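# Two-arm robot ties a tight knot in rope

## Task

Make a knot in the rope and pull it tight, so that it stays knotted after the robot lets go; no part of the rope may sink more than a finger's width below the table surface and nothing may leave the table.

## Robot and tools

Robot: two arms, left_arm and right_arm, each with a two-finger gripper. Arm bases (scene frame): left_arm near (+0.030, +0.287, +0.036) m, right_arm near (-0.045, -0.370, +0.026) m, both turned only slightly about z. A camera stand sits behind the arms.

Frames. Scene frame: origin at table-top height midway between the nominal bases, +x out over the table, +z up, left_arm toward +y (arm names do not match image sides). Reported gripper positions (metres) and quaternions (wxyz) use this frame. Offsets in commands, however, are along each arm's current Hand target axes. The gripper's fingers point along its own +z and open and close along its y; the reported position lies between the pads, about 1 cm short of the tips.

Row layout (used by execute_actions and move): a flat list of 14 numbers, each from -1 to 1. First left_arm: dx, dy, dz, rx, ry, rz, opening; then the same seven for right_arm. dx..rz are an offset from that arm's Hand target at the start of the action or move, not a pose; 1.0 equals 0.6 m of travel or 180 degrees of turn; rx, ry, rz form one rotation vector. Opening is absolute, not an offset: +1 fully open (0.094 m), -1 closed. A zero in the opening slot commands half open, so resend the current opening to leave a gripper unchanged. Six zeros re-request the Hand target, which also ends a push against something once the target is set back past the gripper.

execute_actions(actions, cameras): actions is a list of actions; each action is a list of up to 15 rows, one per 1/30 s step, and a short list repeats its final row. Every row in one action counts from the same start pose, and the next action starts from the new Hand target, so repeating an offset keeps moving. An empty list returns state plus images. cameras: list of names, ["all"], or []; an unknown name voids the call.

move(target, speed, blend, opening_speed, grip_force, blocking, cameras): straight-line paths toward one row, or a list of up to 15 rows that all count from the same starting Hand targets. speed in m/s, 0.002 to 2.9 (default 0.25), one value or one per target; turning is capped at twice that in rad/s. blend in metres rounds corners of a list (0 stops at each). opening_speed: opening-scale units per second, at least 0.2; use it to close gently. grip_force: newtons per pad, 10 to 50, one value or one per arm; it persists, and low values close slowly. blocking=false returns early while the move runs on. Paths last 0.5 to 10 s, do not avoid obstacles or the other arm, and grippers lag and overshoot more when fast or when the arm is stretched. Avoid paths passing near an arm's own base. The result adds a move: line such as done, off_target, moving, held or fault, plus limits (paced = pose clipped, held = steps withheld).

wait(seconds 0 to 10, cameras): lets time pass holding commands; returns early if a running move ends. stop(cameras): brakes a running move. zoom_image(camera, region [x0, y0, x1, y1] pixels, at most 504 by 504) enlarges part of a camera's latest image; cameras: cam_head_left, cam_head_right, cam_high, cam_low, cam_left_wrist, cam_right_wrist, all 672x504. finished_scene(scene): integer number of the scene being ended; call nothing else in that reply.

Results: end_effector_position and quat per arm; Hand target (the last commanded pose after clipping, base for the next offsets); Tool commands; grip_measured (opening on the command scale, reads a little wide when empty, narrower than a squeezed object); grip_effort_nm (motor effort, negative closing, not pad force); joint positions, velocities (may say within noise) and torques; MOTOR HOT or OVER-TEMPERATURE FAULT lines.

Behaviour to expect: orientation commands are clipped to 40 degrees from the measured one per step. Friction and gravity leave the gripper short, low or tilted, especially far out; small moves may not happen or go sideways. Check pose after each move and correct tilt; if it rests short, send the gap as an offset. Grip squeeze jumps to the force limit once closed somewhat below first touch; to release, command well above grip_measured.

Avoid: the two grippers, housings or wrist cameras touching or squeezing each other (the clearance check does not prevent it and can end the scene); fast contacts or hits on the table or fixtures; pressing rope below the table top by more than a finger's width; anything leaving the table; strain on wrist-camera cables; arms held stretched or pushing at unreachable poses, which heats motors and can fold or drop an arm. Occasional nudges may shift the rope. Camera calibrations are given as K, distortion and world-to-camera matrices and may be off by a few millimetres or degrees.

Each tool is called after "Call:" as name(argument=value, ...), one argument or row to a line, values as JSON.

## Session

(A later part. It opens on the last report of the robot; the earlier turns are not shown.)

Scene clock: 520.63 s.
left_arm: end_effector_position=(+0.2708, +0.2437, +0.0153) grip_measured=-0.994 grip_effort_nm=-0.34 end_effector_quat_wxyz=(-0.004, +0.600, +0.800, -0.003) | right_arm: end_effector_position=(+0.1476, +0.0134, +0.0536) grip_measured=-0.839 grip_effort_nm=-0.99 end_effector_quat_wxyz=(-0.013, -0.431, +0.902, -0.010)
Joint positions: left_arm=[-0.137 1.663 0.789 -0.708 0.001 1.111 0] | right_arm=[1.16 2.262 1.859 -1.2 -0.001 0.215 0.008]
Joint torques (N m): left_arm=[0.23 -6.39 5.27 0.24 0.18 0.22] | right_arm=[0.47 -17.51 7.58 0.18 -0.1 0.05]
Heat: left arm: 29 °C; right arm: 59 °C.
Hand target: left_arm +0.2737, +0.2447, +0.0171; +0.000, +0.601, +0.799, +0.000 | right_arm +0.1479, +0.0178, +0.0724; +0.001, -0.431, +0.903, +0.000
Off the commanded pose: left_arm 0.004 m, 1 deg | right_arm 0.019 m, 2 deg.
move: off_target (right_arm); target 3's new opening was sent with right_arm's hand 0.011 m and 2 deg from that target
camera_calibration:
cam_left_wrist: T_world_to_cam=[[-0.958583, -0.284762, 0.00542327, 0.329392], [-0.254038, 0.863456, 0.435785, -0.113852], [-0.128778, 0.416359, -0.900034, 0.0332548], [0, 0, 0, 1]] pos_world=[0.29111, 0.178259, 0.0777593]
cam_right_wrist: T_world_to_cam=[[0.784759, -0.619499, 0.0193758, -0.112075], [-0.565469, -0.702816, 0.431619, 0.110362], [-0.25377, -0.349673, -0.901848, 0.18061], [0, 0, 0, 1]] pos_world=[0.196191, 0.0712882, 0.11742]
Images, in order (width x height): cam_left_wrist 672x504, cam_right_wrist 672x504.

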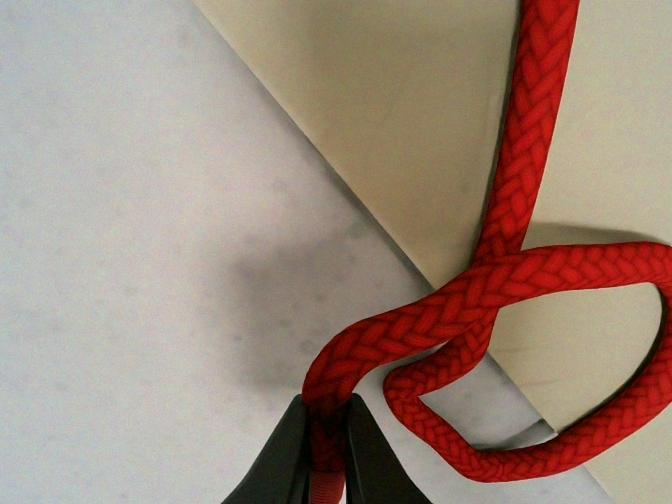

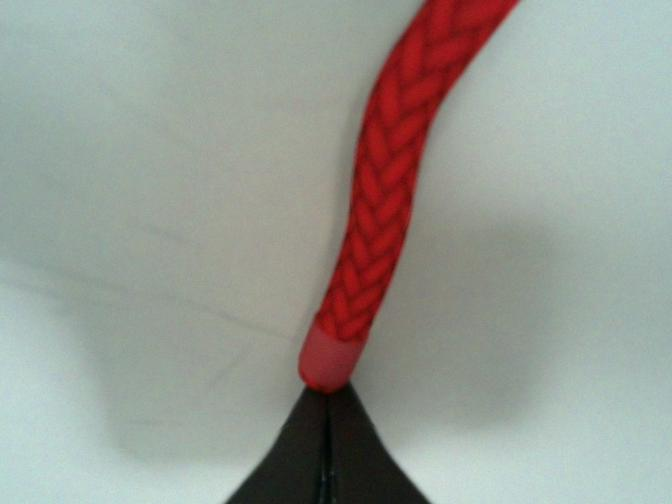

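Call:
move(
  target=[
    [0,0,0,0,0,0,-0.1,0,0,0,0,0,0,-1],
    [0,0,-0.06,0,0,0,-0.1,0,0,0,0,0,0,-1],
    [-0.052,0,-0.06,0,0,0,-0.1,0,0,0,0,0,0,-1],
    [-0.052,0,0.003,0,0,0,-0.1,0,0,0,0,0,0,-1],
    [-0.052,0,0.003,0,0,0,-1,0,0,0,0,0,0,-1],
    [-0.052,0,0.003,0,0,0,-1,-0.11,-0.237,-0.02,0,0,0,-1],
    [-0.052,0,0.003,0,0,0,-1,-0.158,-0.455,-0.02,0,0,0,-1],
    [-0.052,0,0.003,0,0,0,-1,-0.285,-0.267,-0.02,0,0,0.283,-1],
    [-0.052,0,0.003,0,0,0,-1,-0.203,-0.14,0.033,0,0,0.283,-1],
  ],
  speed=0.3,
  blend=[0,0.01,0.01,0,0,0.02,0.02,0.02,0],
  cameras=["cam_high","cam_left_wrist","cam_right_wrist"],
)

Scene clock: 554.60 s.
left_arm: end_effector_position=(+0.2751, +0.2177, +0.0163) grip_measured=-0.842 grip_effort_nm=-1.03 end_effector_quat_wxyz=(-0.014, +0.603, +0.798, -0.006) | right_arm: end_effector_position=(+0.2895, +0.0622, +0.0574) grip_measured=-0.839 grip_effort_nm=-0.99 end_effector_quat_wxyz=(+0.048, -0.008, +0.997, +0.057)
Joint positions: left_arm=[-0.235 1.713 0.852 -0.74 0 1.021 0.007] | right_arm=[0.969 2.791 2.844 -1.473 0.006 0.899 0.008]
Joint torques (N m): left_arm=[-0.64 -6.11 4.77 0.48 0.2 0.03] | right_arm=[-0.25 -15.69 7.9 0.5 -0.13 0.09]
Heat: left arm: 29 °C; right arm: 67 °C.
Hand target: left_arm +0.2823, +0.2147, +0.0152; +0.000, +0.601, +0.799, +0.000 | right_arm +0.2898, +0.0598, +0.0529; +0.001, -0.001, +1.000, +0.001
Off the commanded pose: left_arm 0.008 m, 2 deg | right_arm 0.005 m, 9 deg.
elbow stopped short (right arm): the move would have taken joint 3 (elbow) straighter than the controller allows.
move: off_target (right_arm); target 5's new opening was sent with left_arm's hand 0.011 m and 2 deg from that target
camera_calibration:
cam_left_wrist: T_world_to_cam=[[-0.960672, -0.276829, 0.0217903, 0.324637], [-0.238388, 0.86242, 0.446546, -0.0950139], [-0.142409, 0.423789, -0.894495, 0.0475257], [0, 0, 0, 1]] pos_world=[0.295988, 0.15167, 0.0778657]
cam_right_wrist: T_world_to_cam=[[0.0305576, -0.994616, -0.0990251, 0.0552207], [-0.949508, -0.0598351, 0.307985, 0.301559], [-0.312252, 0.0846138, -0.946224, 0.229584], [0, 0, 0, 1]] pos_world=[0.356334, 0.0535413, 0.12983]
Images, in order (width x height): cam_high 672x504, cam_left_wrist 672x504, cam_right_wrist 672x504.

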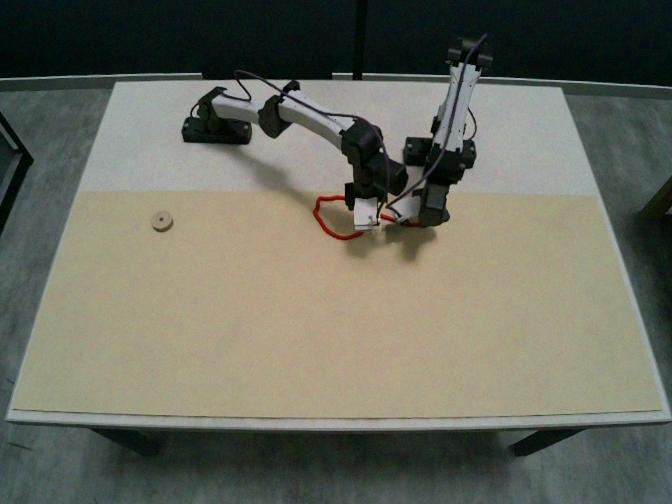

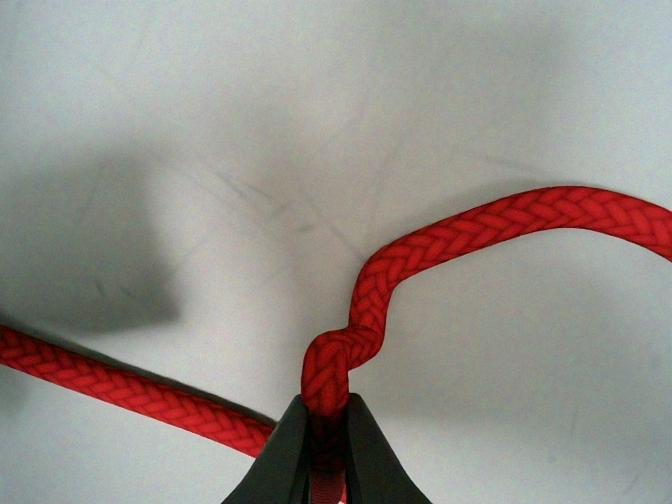

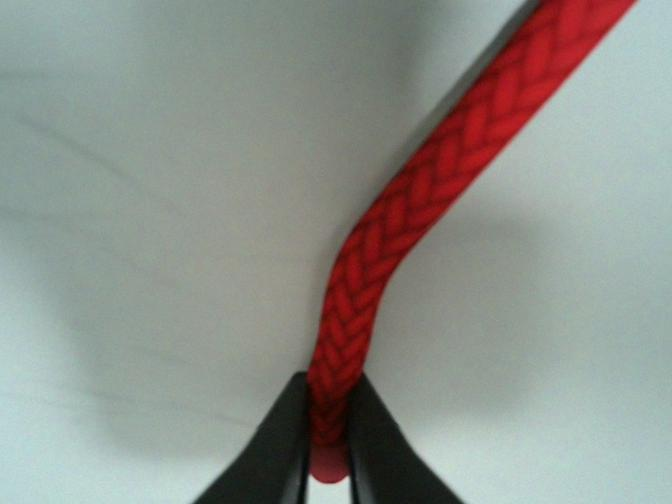

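Call:
move(
  target=[
    [0,0,0,0,0,0,-1,-0.058,0,0.045,0,0,0,-1],
    [0,0,0,0,0,0,-1,-0.058,0,0.045,0,0,0,-0.2],
    [0,0,0,0,0,0,-1,-0.058,0,-0.1,0,0,0,-0.2],
    [0,0,-0.13,0,0,0,-1,0,-0.3,-0.1,0,0,0,-0.2],
    [-0.14,0.216,-0.13,0,0,0.19,-1,0,-0.3,-0.1,0,0,0,-0.2],
    [-0.14,0.216,-0.005,0,0,0.19,-1,0,-0.3,-0.1,0,0,0,-0.2],
  ],
  speed=0.25,
  blend=[0,0,0.02,0.01,0.01,0],
  cameras=["cam_high","cam_left_wrist","cam_right_wrist"],
)

Scene clock: 593.17 s.
left_arm: end_effector_position=(+0.4153, +0.1769, +0.0178) grip_measured=-0.842 grip_effort_nm=-1.03 end_effector_quat_wxyz=(-0.026, +0.804, +0.594, -0.020) | right_arm: end_effector_position=(+0.2874, -0.1224, +0.1058) grip_measured=-0.203 grip_effort_nm=0.18 end_effector_quat_wxyz=(-0.013, +0.003, +1.000, -0.009)
Joint positions: left_arm=[-0.238 2.235 1.621 -1.023 0 1.591 0.007] | right_arm=[0.695 2.176 1.925 -1.352 -0.002 0.647 0.037]
Joint torques (N m): left_arm=[-0.96 -11.75 5.46 0.62 0.17 0.24] | right_arm=[0.13 -15.98 5.05 0.55 -0.07 -0.08]
Heat: left arm: 29 °C; right arm: 64 °C.
Hand target: left_arm +0.4301, +0.1700, +0.0182; +0.000, +0.810, +0.587, +0.000 | right_arm +0.2900, -0.1204, +0.1126; +0.001, -0.001, +1.000, +0.001
Off the commanded pose: left_arm 0.016 m, 4 deg | right_arm 0.008 m, 2 deg.
elbow stopped short (right arm): the move would have taken joint 3 (elbow) straighter than the controller allows.
move: off_target (left_arm); target 2's new opening was sent with right_arm's hand 0.014 m and 10 deg from that target
camera_calibration:
cam_left_wrist: T_world_to_cam=[[-0.955511, 0.288242, 0.0625659, 0.345195], [0.286394, 0.855935, 0.430526, -0.243646], [0.0705436, 0.429291, -0.900407, -0.00323249], [0, 0, 0, 1]] pos_world=[0.399845, 0.110434, 0.0803882]
cam_right_wrist: T_world_to_cam=[[0.00536231, -0.999501, 0.0311373, -0.13063], [-0.90431, 0.00844423, 0.426793, 0.256395], [-0.426843, -0.0304464, -0.903813, 0.304694], [0, 0, 0, 1]] pos_world=[0.362618, -0.123453, 0.170026]
Images, in order (width x height): cam_high 672x504, cam_left_wrist 672x504, cam_right_wrist 672x504.

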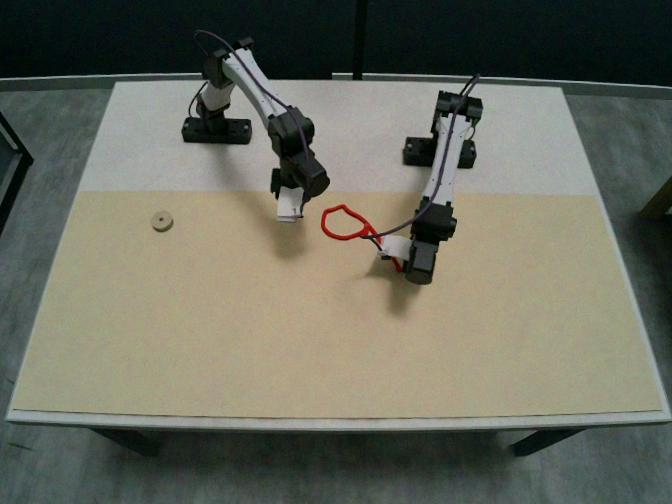

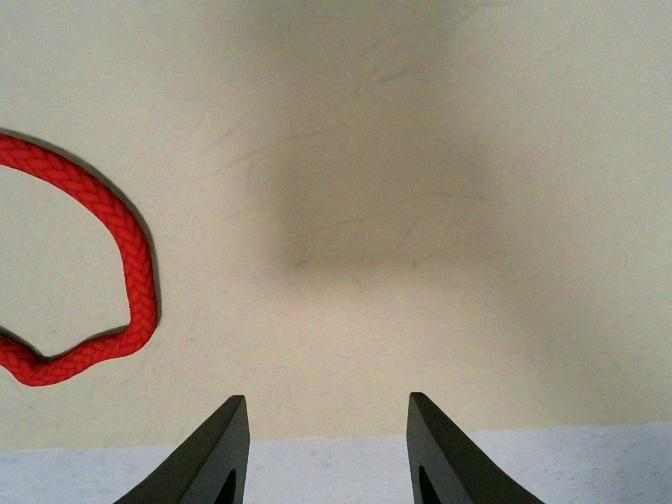

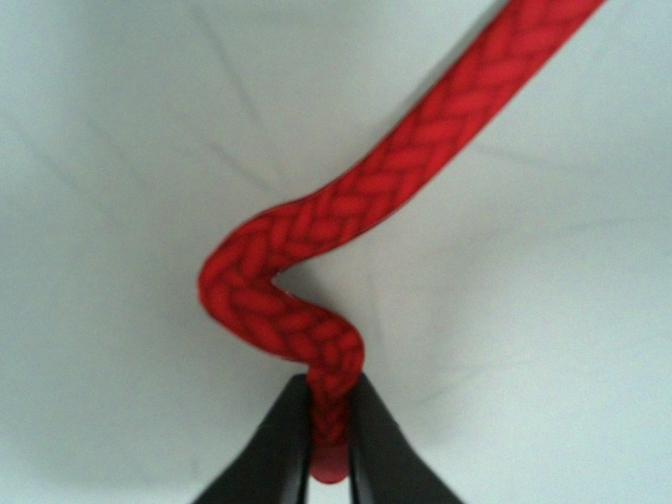

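Call:
zoom_image(
  camera="cam_high",
  region=[290, 180, 450, 300],
)

Scaled by 3.150 from the camera's 672x504 image, which has a finer 960x720 frame.

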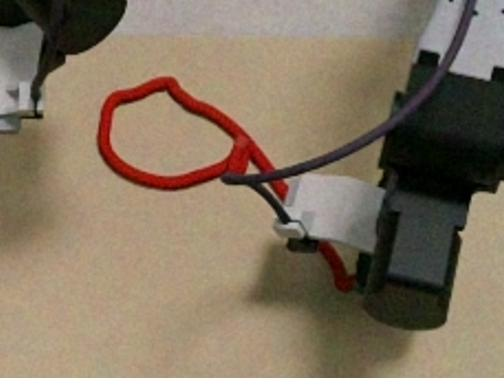

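Call:
move(
  target=[0,0,0,0,0,0,-1,0.03,0.24,-0.05,0,0,0,-0.2],
  speed=0.3,
  cameras=["cam_left_wrist"],
)

Scene clock: 610.00 s.
left_arm: end_effector_position=(+0.4153, +0.1769, +0.0178) grip_measured=-0.842 grip_effort_nm=-1.03 end_effector_quat_wxyz=(-0.026, +0.804, +0.594, -0.020) | right_arm: end_effector_position=(+0.2696, +0.0264, +0.1471) grip_measured=-0.203 grip_effort_nm=0.18 end_effector_quat_wxyz=(+0.051, -0.008, +0.997, +0.065)
Joint positions: left_arm=[-0.238 2.235 1.621 -1.023 0 1.592 0.007] | right_arm=[0.955 2.498 2.639 -1.547 -0.001 0.884 0.037]
Joint torques (N m): left_arm=[-0.9 -11.67 5.49 0.64 0.19 0.23] | right_arm=[-0.46 -14.02 7.61 0.53 -0.06 0.1]
Heat: left arm: 29 °C; right arm: 64 °C.
Hand target: left_arm +0.4301, +0.1700, +0.0182; +0.000, +0.810, +0.587, +0.000 | right_arm +0.2717, +0.0236, +0.1427; +0.001, -0.001, +1.000, +0.001
Off the commanded pose: left_arm 0.016 m, 4 deg | right_arm 0.006 m, 9 deg.
joint sent to its limit (right arm) — joint 4 (wrist pitch), lower limit. The joint targets are off in orientation, not in position.
move: off_target (left_arm, right_arm)
camera_calibration:
cam_left_wrist: T_world_to_cam=[[-0.955279, 0.289005, 0.0626002, 0.344921], [0.287097, 0.855727, 0.430473, -0.24387], [0.0708403, 0.429194, -0.90043, -0.00333113], [0, 0, 0, 1]] pos_world=[0.399746, 0.110432, 0.0803881]
Images, in order (width x height): cam_left_wrist 672x504.

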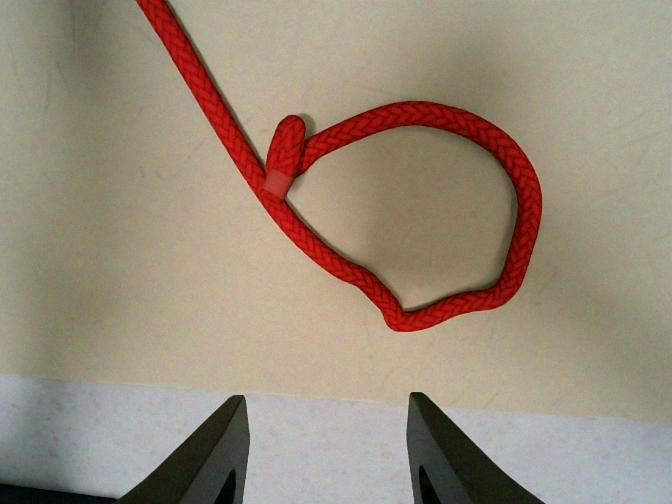

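Call:
move(
  target=[
    [0,0,0,0,0,0,-1,-0.0855,0.067,0.12,0,0,0,-0.5],
    [0,0,0,0,0,0,-1,-0.0855,0.067,0.193,0,0,0,-0.5],
    [0,0,0,0,0,0,-1,-0.0855,0.067,0.193,0,0,0,-1],
    [0,0,0,0,0,0,-1,-0.0855,0.067,0.1545,0,0,0,-1],
  ],
  speed=0.2,
  blend=[0.01,0,0,0],
  cameras=["cam_left_wrist","cam_high"],
)

Scene clock: 652.60 s.
left_arm: end_effector_position=(+0.4153, +0.1769, +0.0178) grip_measured=-0.842 grip_effort_nm=-1.03 end_effector_quat_wxyz=(-0.026, +0.804, +0.594, -0.020) | right_arm: end_effector_position=(+0.3171, +0.0600, +0.0336) grip_measured=-0.826 grip_effort_nm=-1.00 end_effector_quat_wxyz=(+0.058, +0.001, +0.996, +0.070)
Joint positions: left_arm=[-0.238 2.235 1.621 -1.023 0 1.592 0.007] | right_arm=[0.926 2.846 2.852 -1.395 -0.001 0.874 0.008]
Joint torques (N m): left_arm=[-0.88 -11.62 5.45 0.63 0.18 0.23] | right_arm=[-0.23 -20.12 7.31 0.86 -0.06 -0.09]
Heat: left arm: 33 °C; right arm: 67 °C.
Hand target: left_arm +0.4301, +0.1700, +0.0182; +0.000, +0.810, +0.587, +0.000 | right_arm +0.3231, +0.0639, +0.0501; +0.001, -0.001, +1.000, +0.001
Off the commanded pose: left_arm 0.016 m, 4 deg | right_arm 0.018 m, 10 deg.
elbow stopped short (right arm): the move would have taken joint 3 (elbow) straighter than the controller allows.
move: off_target (left_arm, right_arm); target 3's new opening was sent with right_arm's hand 0.010 m and 10 deg from that target
camera_calibration:
cam_left_wrist: T_world_to_cam=[[-0.955279, 0.289005, 0.0626002, 0.344921], [0.287097, 0.855727, 0.430473, -0.24387], [0.0708403, 0.429194, -0.90043, -0.00333113], [0, 0, 0, 1]] pos_world=[0.399746, 0.110432, 0.0803881]
Images, in order (width x height): cam_high 672x504, cam_left_wrist 672x504.

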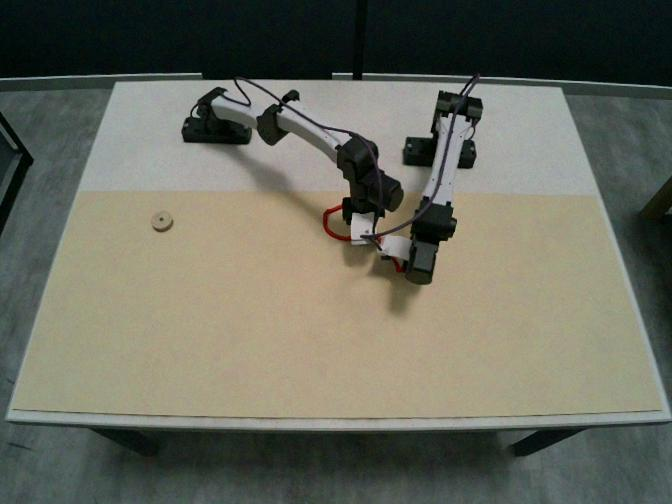

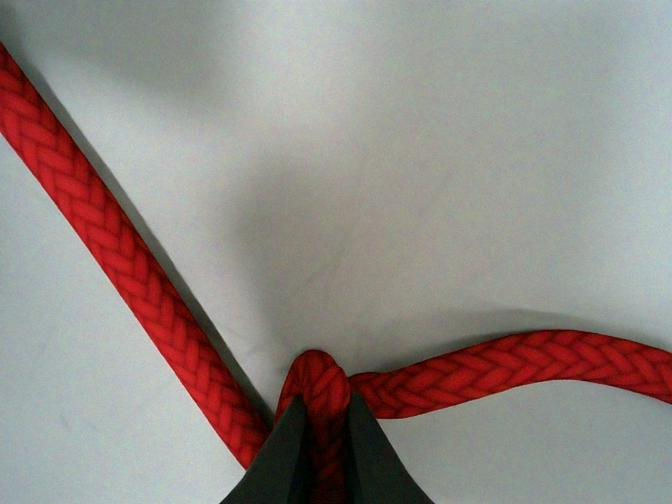

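Call:
move(
  target=[
    [0,0,0,0,0,0,-1,-0.07,-0.015,0,0,0,0.306,-1],
    [0,0,0,0,0,0,-1,-0.07,-0.015,0.036,0,0,0.306,-1],
    [0,0,0,0,0,0,-1,-0.07,-0.015,0.036,0,0,0.306,-0.3],
    [0,0,0,0,0,0,-1,-0.07,-0.015,-0.1,0,0,0.306,-0.3],
    [0,0,0,0,0,0,-1,0.11,-0.13,-0.16,0,0,0,-0.3],
  ],
  speed=0.25,
  blend=[0.01,0,0,0.01,0],
  cameras=["cam_left_wrist"],
)

Scene clock: 667.07 s.
left_arm: end_effector_position=(+0.4153, +0.1769, +0.0178) grip_measured=-0.842 grip_effort_nm=-1.03 end_effector_quat_wxyz=(-0.026, +0.804, +0.594, -0.020) | right_arm: end_effector_position=(+0.2628, -0.0121, +0.1305) grip_measured=-0.303 grip_effort_nm=0.18 end_effector_quat_wxyz=(+0.012, +0.007, +1.000, +0.015)
Joint positions: left_arm=[-0.238 2.235 1.621 -1.023 0 1.592 0.007] | right_arm=[0.916 2.422 2.442 -1.551 -0.001 0.874 0.033]
Joint torques (N m): left_arm=[-0.91 -11.58 5.37 0.63 0.19 0.25] | right_arm=[0.62 -19.25 4.98 0.31 -0.06 -0.09]
Heat: left arm: 34 °C; right arm: 73 °C.
Hand target: left_arm +0.4301, +0.1700, +0.0182; +0.000, +0.810, +0.587, +0.000 | right_arm +0.2570, -0.0142, +0.1460; +0.001, -0.001, +1.000, +0.001
Off the commanded pose: left_arm 0.016 m, 4 deg | right_arm 0.017 m, 2 deg.
elbow stopped short (right arm): the move would have taken joint 3 (elbow) straighter than the controller allows.
joint sent to its limit (right arm) — joint 4 (wrist pitch), lower limit. The joint targets are off in orientation, not in position.
move: off_target (left_arm, right_arm); target 3's new opening was sent with right_arm's hand 0.012 m and 16 deg from that target
camera_calibration:
cam_left_wrist: T_world_to_cam=[[-0.955279, 0.289005, 0.0626002, 0.344921], [0.287097, 0.855727, 0.430473, -0.24387], [0.0708403, 0.429194, -0.90043, -0.00333113], [0, 0, 0, 1]] pos_world=[0.399746, 0.110432, 0.0803881]
Images, in order (width x height): cam_left_wrist 672x504.

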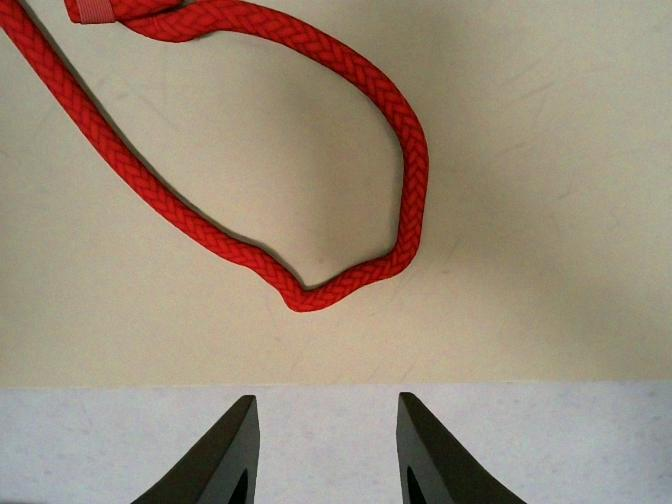

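Call:
move(
  target=[
    [0,0,-0.23,0,0,0,-1,0.1,-0.3,-0.02,0,0,0,-0.3],
    [-0.145,0.115,-0.23,0,0,0,-1,0.1,-0.3,-0.02,0,0,0,-0.3],
    [-0.145,0.115,-0.01,0,0,0,-1,0.1,-0.3,-0.02,0,0,0,-0.3],
  ],
  speed=0.25,
  blend=[0.01,0.01,0],
  cameras=["cam_high","cam_right_wrist","cam_left_wrist"],
)

Call:
zoom_image(
  camera="cam_high",
  region=[290, 180, 450, 300],
)

Scene clock: 682.30 s.
left_arm: end_effector_position=(+0.4589, +0.0670, +0.0220) grip_measured=-0.842 grip_effort_nm=-1.03 end_effector_quat_wxyz=(-0.019, +0.814, +0.581, -0.009) | right_arm: end_effector_position=(+0.1945, -0.1945, +0.1551) grip_measured=-0.303 grip_effort_nm=0.18 end_effector_quat_wxyz=(-0.011, +0.000, +1.000, -0.008)
Joint positions: left_arm=[-0.434 2.566 2.233 -1.28 -0.001 1.428 0.007] | right_arm=[0.688 1.689 1.456 -1.364 -0.001 0.634 0.033]
Joint torques (N m): left_arm=[0.32 -14.53 5.26 0.5 0.2 0.04] | right_arm=[-0.31 -10.54 5.08 0.58 -0.08 -0.08]
Heat: left arm: 35 °C; right arm: 70 °C.
Hand target: left_arm +0.4688, +0.0659, +0.0244; +0.000, +0.809, +0.587, +0.000 | right_arm +0.1973, -0.1944, +0.1576; +0.001, -0.001, +1.000, +0.001
Off the commanded pose: left_arm 0.010 m, 3 deg | right_arm 0.004 m, 2 deg.
move: off_target (left_arm)
camera_calibration:
cam_left_wrist: T_world_to_cam=[[-0.946762, 0.319729, 0.0376266, 0.412639], [0.303174, 0.846162, 0.438286, -0.171093], [0.108295, 0.42636, -0.898047, 0.0275805], [0, 0, 0, 1]] pos_world=[0.439555, 0.00108062, 0.0842303]
cam_right_wrist: T_world_to_cam=[[0.0109527, -0.999539, 0.028313, -0.204435], [-0.906252, 0.00204382, 0.422732, 0.151717], [-0.422595, -0.0302888, -0.905812, 0.306875], [0, 0, 0, 1]] pos_world=[0.269417, -0.195356, 0.219624]
Images, in order (width x height): cam_high 672x504, cam_left_wrist 672x504, cam_right_wrist 672x504.

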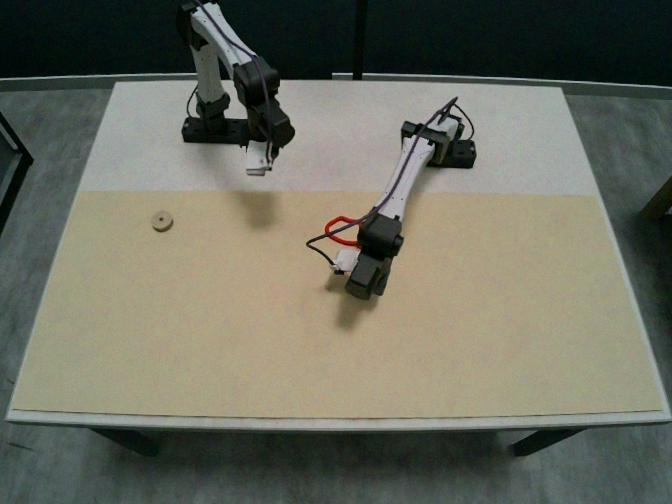

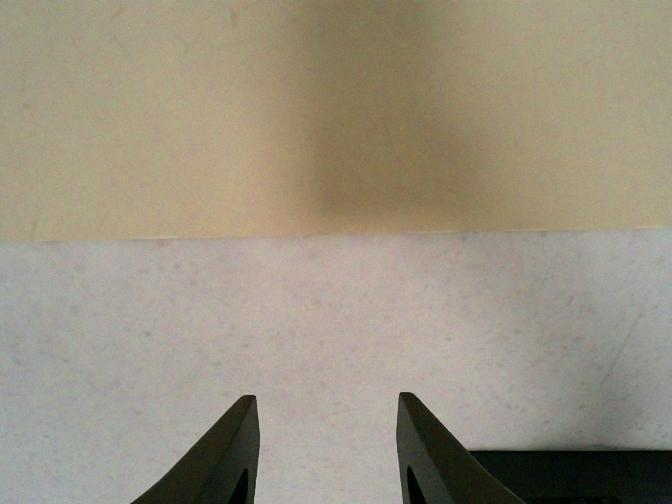

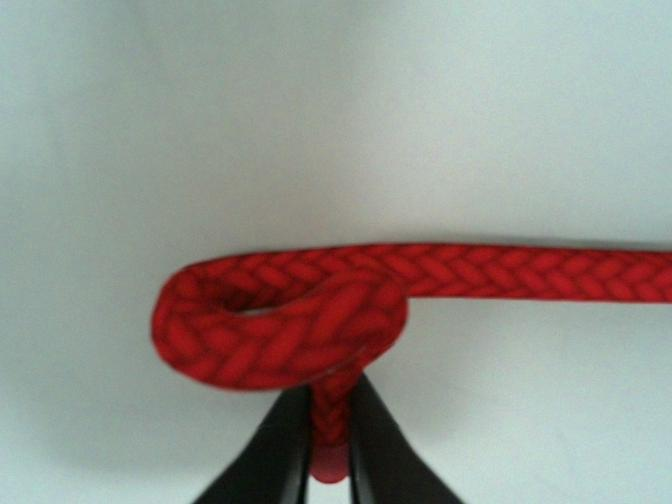

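Scaled by 3.150 from the camera's 672x504 image, which has a finer 960x720 frame.

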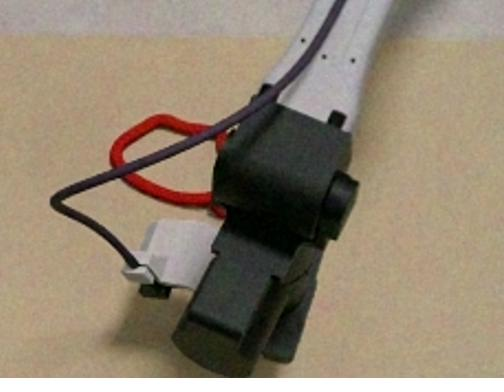

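Call:
wait(
  seconds=0,
  cameras=["cam_head_left","cam_head_right","cam_low"],
)

Call:
zoom_image(
  camera="cam_head_right",
  region=[240, 180, 420, 320],
)

Scene clock: 685.80 s.
left_arm: end_effector_position=(+0.4589, +0.0670, +0.0220) grip_measured=-0.842 grip_effort_nm=-1.03 end_effector_quat_wxyz=(-0.019, +0.814, +0.581, -0.009) | right_arm: end_effector_position=(+0.1945, -0.1945, +0.1551) grip_measured=-0.303 grip_effort_nm=0.18 end_effector_quat_wxyz=(-0.011, +0.000, +1.000, -0.008)
Joint positions: left_arm=[-0.434 2.566 2.233 -1.28 -0.001 1.428 0.007] | right_arm=[0.688 1.689 1.456 -1.364 -0.001 0.634 0.033]
Joint torques (N m): left_arm=[0.31 -14.5 5.33 0.49 0.18 0.05] | right_arm=[-0.31 -10.54 5.11 0.57 -0.08 -0.09]
Heat: left arm: 36 °C; right arm: 69 °C.
Hand target: left_arm +0.4688, +0.0659, +0.0244; +0.000, +0.809, +0.587, +0.000 | right_arm +0.1973, -0.1944, +0.1576; +0.001, -0.001, +1.000, +0.001
Tool commands: left_gripper/opening=-1.0 right_gripper/opening=-0.3
Off the commanded pose: left_arm 0.010 m, 3 deg | right_arm 0.004 m, 2 deg.
Images, in order (width x height): cam_head_left 672x504, cam_head_right 672x504, cam_low 672x504.

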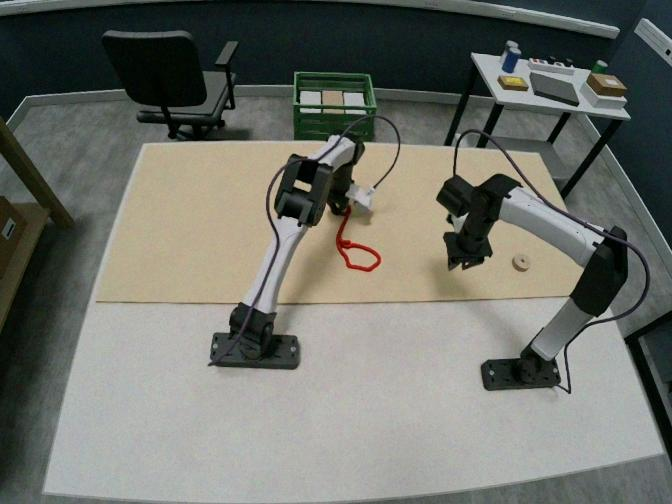

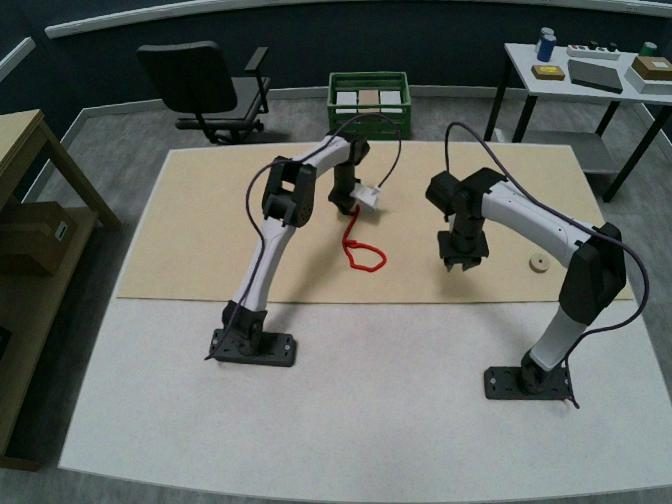

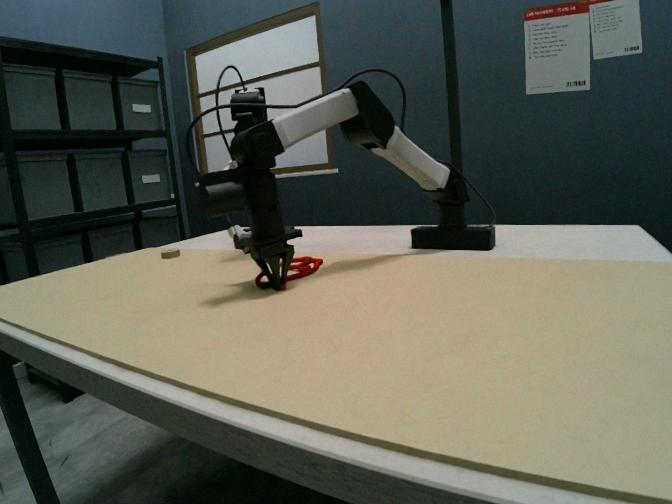

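Scaled by 2.800 from the camera's 672x504 image, which has a finer 960x720 frame.

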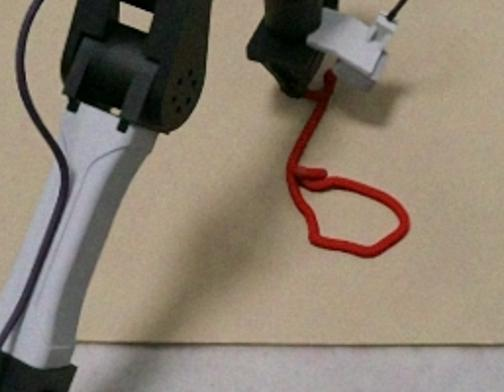

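Call:
move(
  target=[
    [0,0,-0.21,0,0,0,-1,0,0,0,0,0,0,-0.3],
    [-0.183,0.009,-0.21,0,0,0,-1,0,0,0,0,0,0,-0.3],
    [-0.183,0.009,0,0,0,0,-1,0,0,0,0,0,0,-0.3],
  ],
  speed=0.25,
  blend=[0.01,0.01,0],
  cameras=["cam_head_right"],
)

Call:
zoom_image(
  camera="cam_head_right",
  region=[270, 180, 450, 320],
)

Scene clock: 700.97 s.
left_arm: end_effector_position=(+0.4343, -0.0385, +0.0239) grip_measured=-0.842 grip_effort_nm=-1.03 end_effector_quat_wxyz=(-0.005, +0.813, +0.582, +0.000) | right_arm: end_effector_position=(+0.1945, -0.1945, +0.1551) grip_measured=-0.303 grip_effort_nm=0.18 end_effector_quat_wxyz=(-0.011, +0.000, +1.000, -0.008)
Joint positions: left_arm=[-0.639 2.875 2.845 -1.55 -0.002 1.222 0.007] | right_arm=[0.688 1.689 1.456 -1.364 -0.001 0.634 0.033]
Joint torques (N m): left_arm=[0.06 -13.75 7.77 0.27 0.21 0.03] | right_arm=[-0.35 -10.54 5.08 0.57 -0.08 -0.08]
Heat: left arm: 38 °C; right arm: 66 °C.
Hand target: left_arm +0.4397, -0.0402, +0.0244; +0.000, +0.810, +0.587, +0.000 | right_arm +0.1973, -0.1944, +0.1576; +0.001, -0.001, +1.000, +0.001
Off the commanded pose: left_arm 0.006 m, 1 deg | right_arm 0.004 m, 2 deg.
elbow stopped short (left arm): the move would have taken joint 3 (elbow) straighter than the controller allows.
move: done
Images, in order (width x height): cam_head_right 672x504.

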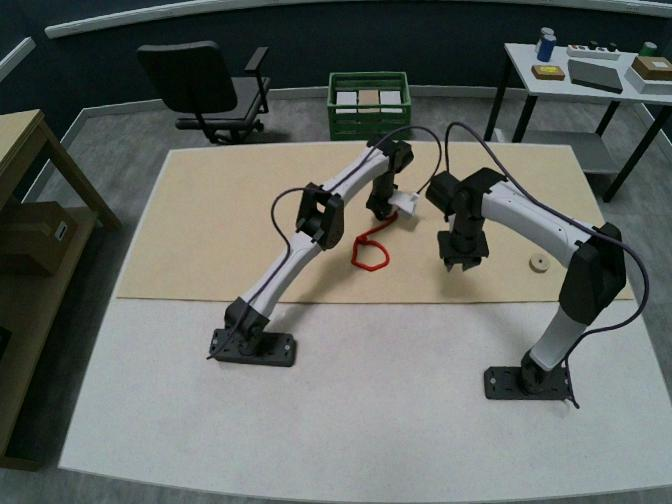

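Scaled by 2.800 from the camera's 672x504 image, which has a finer 960x720 frame.

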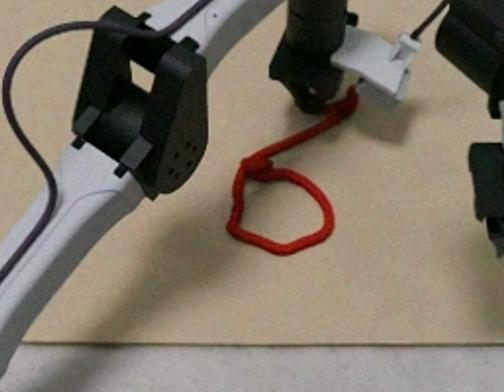

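Call:
move(
  target=[0,0,0,0,0,0,-1,-0.07,0.32,-0.01,0,0,0,-0.3],
  speed=0.3,
  cameras=["cam_left_wrist"],
)

Scene clock: 707.03 s.
left_arm: end_effector_position=(+0.4343, -0.0385, +0.0239) grip_measured=-0.842 grip_effort_nm=-1.03 end_effector_quat_wxyz=(-0.005, +0.813, +0.582, +0.000) | right_arm: end_effector_position=(+0.2368, -0.0376, +0.1606) grip_measured=-0.303 grip_effort_nm=0.18 end_effector_quat_wxyz=(+0.030, -0.022, +0.999, +0.035)
Joint positions: left_arm=[-0.639 2.875 2.845 -1.55 -0.002 1.221 0.007] | right_arm=[0.922 2.153 2.103 -1.429 -0.002 0.824 0.033]
Joint torques (N m): left_arm=[-0.08 -13.6 7.82 0.27 0.18 0.04] | right_arm=[-0.47 -14.87 5.18 0.44 -0.07 -0.01]
Heat: left arm: 39 °C; right arm: 64 °C.
Hand target: left_arm +0.4397, -0.0402, +0.0244; +0.000, +0.810, +0.587, +0.000 | right_arm +0.2352, -0.0439, +0.1633; +0.027, -0.019, +0.999, +0.031 (not the last commanded pose)
Off the commanded pose: left_arm 0.006 m, 1 deg | right_arm 0.035 m, 6 deg.
elbow stopped short (left arm): the move would have taken joint 3 (elbow) straighter than the controller allows.
move: held (right_arm; a check stopped the path); limits=held
pose unreachable (right arm): on one or more control steps of this call, first in action 0 (counted from 0), this arm could not follow its commanded pose, so it was not sent that pose on those steps. It may still have moved: this result reports where it is.
cause: moving toward the commanded pose would bring a part of the arm too close to another arm (this arm's wrist (the part past joint 4) and the left arm's forearm (the part past joint 3), where that arm would come to rest).
camera_calibration:
cam_left_wrist: T_world_to_cam=[[-0.948114, 0.317909, 0.00373745, 0.424343], [0.287533, 0.852389, 0.436757, -0.0680323], [0.135663, 0.41517, -0.899572, 0.064626], [0, 0, 0, 1]] pos_world=[0.41312, -0.103743, 0.0862634]
Images, in order (width x height): cam_left_wrist 672x504.

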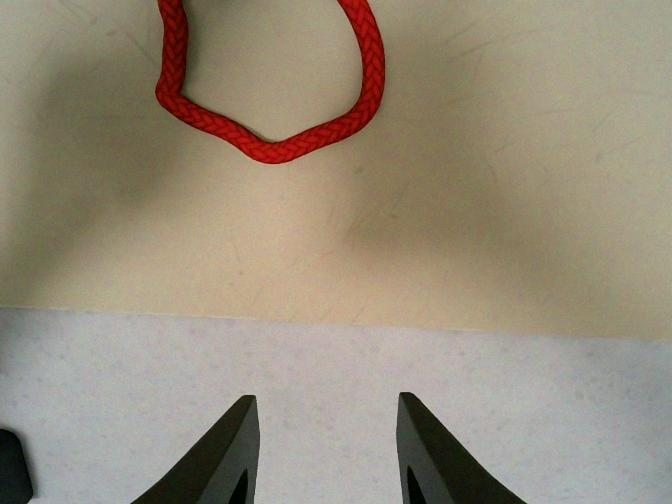

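Call:
move(
  target=[
    [0,0,0.01,0,0,0,-1,0,0,0,0,0,0,-0.3],
    [0,0,0.01,0,0,0,-0.2,0,0,0,0,0,0,-0.3],
    [0,0,-0.15,0,0,0,-0.2,0,0,0,0,0,0,-0.3],
    [0.392,-0.197,-0.15,0,0,0,-0.2,0,0,0,0,0,0,-0.3],
    [0.392,-0.197,-0.15,0,0,0,-0.2,-0.058,0.067,0,0,0,0,-0.3],
  ],
  speed=0.3,
  blend=[0,0,0.02,0.01,0],
  cameras=["cam_left_wrist","cam_high"],
)

Scene clock: 722.13 s.
left_arm: end_effector_position=(+0.3958, +0.2252, +0.1005) grip_measured=-0.202 grip_effort_nm=0.11 end_effector_quat_wxyz=(-0.024, +0.804, +0.594, -0.017) | right_arm: end_effector_position=(+0.2676, -0.0013, +0.1694) grip_measured=-0.303 grip_effort_nm=0.17 end_effector_quat_wxyz=(+0.051, -0.022, +0.997, +0.059)
Joint positions: left_arm=[-0.132 2.027 1.633 -1.235 -0.008 1.698 0.037] | right_arm=[0.922 2.374 2.506 -1.547 -0.002 0.824 0.033]
Joint torques (N m): left_arm=[-0.98 -14.11 5.22 0.27 0.26 0.23] | right_arm=[-0.12 -13.59 7.65 0.52 -0.06 0.04]
Heat: left arm: 41 °C; right arm: 62 °C.
Hand target: left_arm +0.4004, +0.2201, +0.1142; +0.000, +0.810, +0.587, +0.000 | right_arm +0.2683, -0.0026, +0.1676; +0.027, -0.019, +0.999, +0.031
Off the commanded pose: left_arm 0.015 m, 4 deg | right_arm 0.002 m, 4 deg.
elbow stopped short (left arm): the move would have taken joint 3 (elbow) straighter than the controller allows.
joint sent to its limit (right arm) — joint 4 (wrist pitch), lower limit. The joint targets are off in orientation, not in position.
move: off_target (left_arm, right_arm)
camera_calibration:
cam_left_wrist: T_world_to_cam=[[-0.955941, 0.288551, 0.053994, 0.308333], [0.282825, 0.855991, 0.43277, -0.313794], [0.0786579, 0.428973, -0.899886, 0.0487272], [0, 0, 0, 1]] pos_world=[0.379665, 0.158732, 0.163001]
Images, in order (width x height): cam_high 672x504, cam_left_wrist 672x504.

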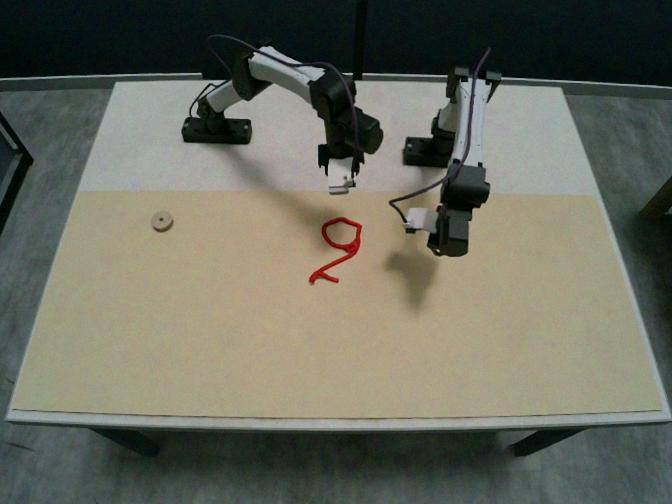

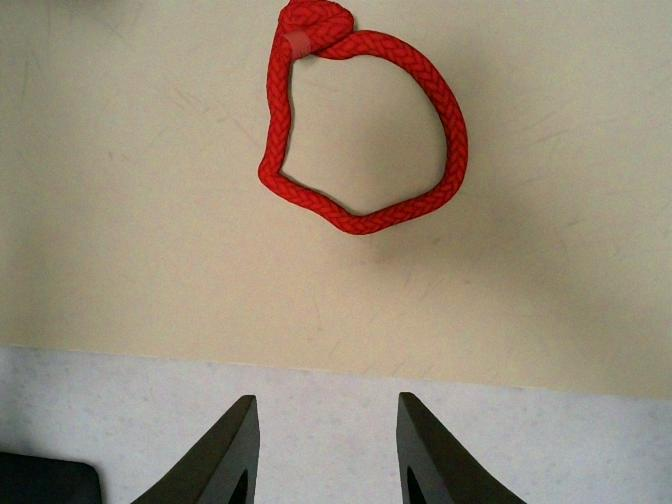

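Call:
move(
  target=[0,0,0,0,0,0,-0.2,-0.12,-0.03,0.02,-0.0,0,0,-0.3],
  speed=0.3,
  cameras=["cam_left_wrist"],
)

Call:
zoom_image(
  camera="cam_left_wrist",
  region=[180, 0, 500, 300],
)

Scene clock: 727.17 s.
left_arm: end_effector_position=(+0.3959, +0.2251, +0.1005) grip_measured=-0.202 grip_effort_nm=0.11 end_effector_quat_wxyz=(-0.024, +0.804, +0.594, -0.017) | right_arm: end_effector_position=(+0.3433, -0.0200, +0.1610) grip_measured=-0.303 grip_effort_nm=0.18 end_effector_quat_wxyz=(+0.088, -0.012, +0.993, +0.082)
Joint positions: left_arm=[-0.132 2.027 1.633 -1.234 -0.008 1.698 0.037] | right_arm=[0.787 2.541 2.766 -1.554 -0.007 0.709 0.033]
Joint torques (N m): left_arm=[-0.98 -14.09 5.29 0.26 0.28 0.25] | right_arm=[0.54 -14.53 7.53 0.8 -0.13 -0.09]
Heat: left arm: 41 °C; right arm: 63 °C.
Hand target: left_arm +0.4005, +0.2201, +0.1142; +0.000, +0.810, +0.587, +0.000 | right_arm +0.3414, -0.0171, +0.1584; +0.027, -0.019, +0.999, +0.031
Off the commanded pose: left_arm 0.015 m, 3 deg | right_arm 0.004 m, 9 deg.
joint sent to its limit (right arm) — joint 4 (wrist pitch), lower limit. The joint targets are off in orientation, not in position.
move: off_target (left_arm, right_arm)
camera_calibration:
cam_left_wrist: T_world_to_cam=[[-0.955945, 0.288594, 0.053695, 0.308502], [0.282729, 0.855981, 0.432852, -0.313713], [0.0789568, 0.428964, -0.899864, 0.0486471], [0, 0, 0, 1]] pos_world=[0.379765, 0.158632, 0.163002]
Images, in order (width x height): cam_left_wrist 672x504.

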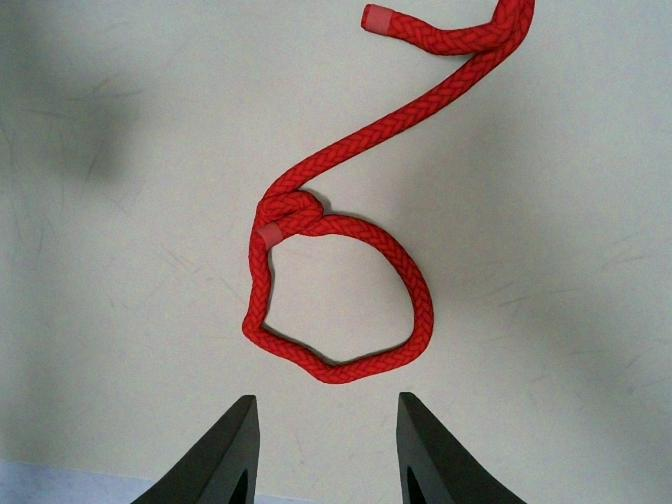

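Scaled by 1.575 from the camera's 672x504 image, which has a finer 960x720 frame.

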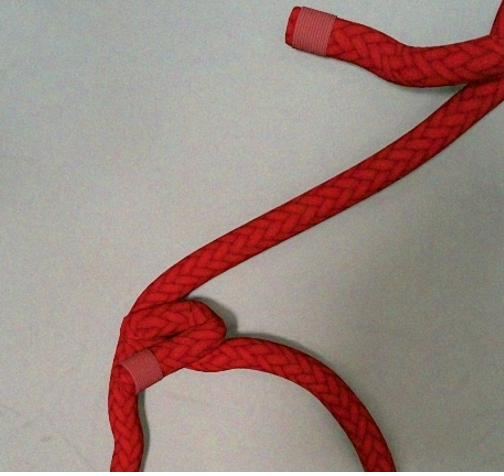

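Call:
wait(
  seconds=0,
  cameras=["cam_right_wrist"],
)

Scene clock: 764.43 s.
left_arm: end_effector_position=(+0.3959, +0.2251, +0.1005) grip_measured=-0.202 grip_effort_nm=0.11 end_effector_quat_wxyz=(-0.024, +0.804, +0.594, -0.017) | right_arm: end_effector_position=(+0.3433, -0.0200, +0.1610) grip_measured=-0.303 grip_effort_nm=0.18 end_effector_quat_wxyz=(+0.089, -0.012, +0.993, +0.082)
Joint positions: left_arm=[-0.132 2.027 1.633 -1.234 -0.008 1.698 0.037] | right_arm=[0.787 2.541 2.766 -1.554 -0.007 0.708 0.033]
Joint torques (N m): left_arm=[-0.98 -14.12 5.26 0.26 0.27 0.22] | right_arm=[0.51 -14.58 7.53 0.8 -0.13 -0.1]
Heat: left arm: 43 °C; right arm: 63 °C.
Hand target: left_arm +0.4005, +0.2201, +0.1142; +0.000, +0.810, +0.587, +0.000 | right_arm +0.3414, -0.0171, +0.1584; +0.027, -0.019, +0.999, +0.031
Tool commands: left_gripper/opening=-0.2 right_gripper/opening=-0.3
Off the commanded pose: left_arm 0.015 m, 3 deg | right_arm 0.004 m, 9 deg.
camera_calibration:
cam_right_wrist: T_world_to_cam=[[0.0478417, -0.988079, -0.146325, -0.0161289], [-0.97054, -0.080617, 0.227053, 0.335661], [-0.236143, 0.131152, -0.962827, 0.328775], [0, 0, 0, 1]] pos_world=[0.404182, -0.0319961, 0.23798]
Images, in order (width x height): cam_right_wrist 672x504.

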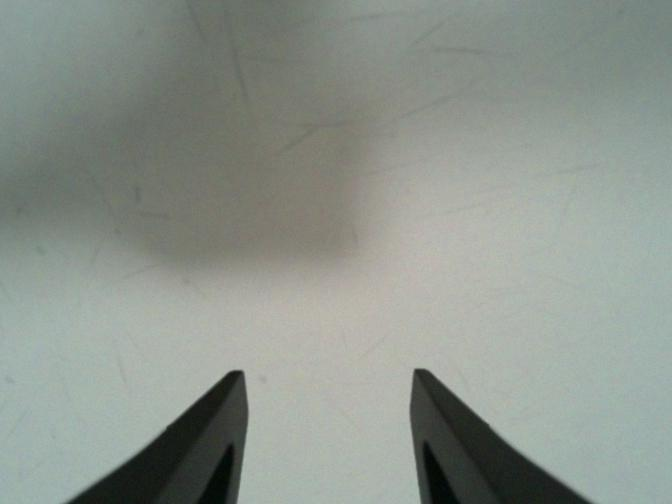

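Call:
move(
  target=[
    [0,0,0,0,0,0,-0.2,-0.199,-0.034,0.123,0.002,0.029,-0.487,-0.3],
    [0,0,0,0,0,0,-0.2,-0.193,-0.04,0.215,0.002,0.029,-0.487,-0.3],
  ],
  speed=0.3,
  blend=[0.02,0],
  cameras=["cam_left_wrist","cam_right_wrist"],
)

Scene clock: 827.10 s.
left_arm: end_effector_position=(+0.3959, +0.2251, +0.1005) grip_measured=-0.202 grip_effort_nm=0.11 end_effector_quat_wxyz=(-0.024, +0.804, +0.594, -0.017) | right_arm: end_effector_position=(+0.4583, -0.0308, +0.0319) grip_measured=-0.303 grip_effort_nm=0.18 end_effector_quat_wxyz=(-0.174, +0.692, -0.700, +0.028)
Joint positions: left_arm=[-0.132 2.027 1.633 -1.234 -0.008 1.698 0.037] | right_arm=[0.645 2.873 2.854 -1.197 -0.011 -0.968 0.033]
Joint torques (N m): left_arm=[-0.91 -14.2 5.34 0.24 0.28 0.22] | right_arm=[-0.05 -17.94 7.5 1.37 -0.09 -0.09]
Heat: left arm: 45 °C; right arm: 64 °C.
Hand target: left_arm +0.4005, +0.2201, +0.1142; +0.000, +0.810, +0.587, +0.000 | right_arm +0.4649, -0.0288, +0.0350; +0.000, +0.707, -0.708, +0.000
Off the commanded pose: left_arm 0.015 m, 3 deg | right_arm 0.007 m, 20 deg.
elbow stopped short (right arm): the move would have taken joint 3 (elbow) straighter than the controller allows.
move: off_target (left_arm, right_arm)
camera_calibration:
cam_left_wrist: T_world_to_cam=[[-0.955945, 0.288594, 0.053695, 0.308502], [0.282729, 0.855981, 0.432852, -0.313713], [0.0789568, 0.428964, -0.899864, 0.0486471], [0, 0, 0, 1]] pos_world=[0.379765, 0.158632, 0.163002]
cam_right_wrist: T_world_to_cam=[[0.95509, -0.0313632, 0.294651, -0.451589], [-0.0909838, -0.977387, 0.190883, 0.0460944], [0.282002, -0.209119, -0.936346, -0.0156581], [0, 0, 0, 1]] pos_world=[0.439918, 0.0276144, 0.109601]
Images, in order (width x height): cam_left_wrist 672x504, cam_right_wrist 672x504.

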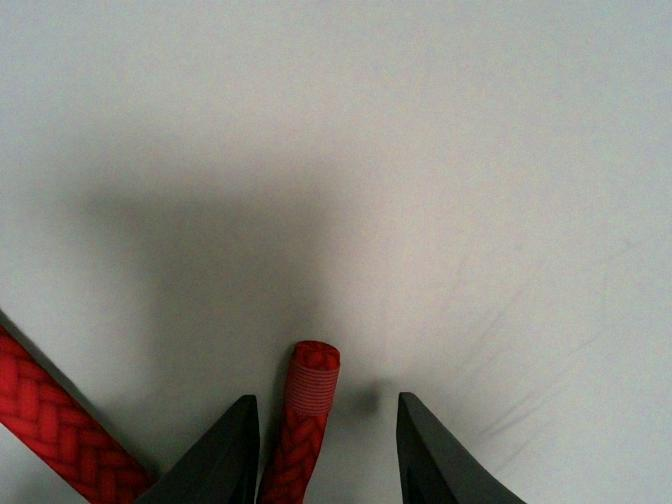

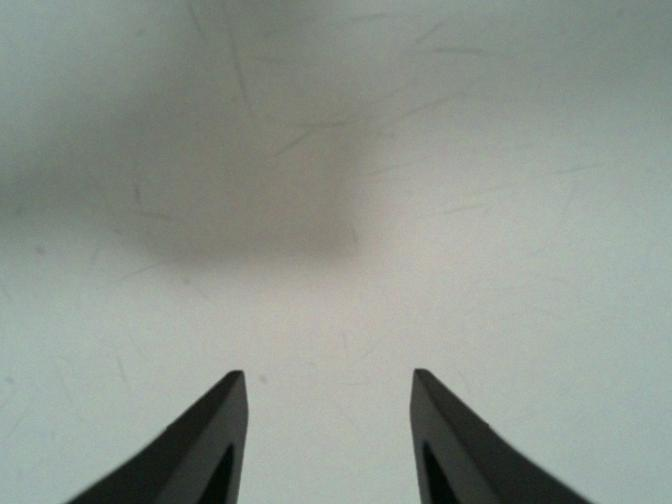

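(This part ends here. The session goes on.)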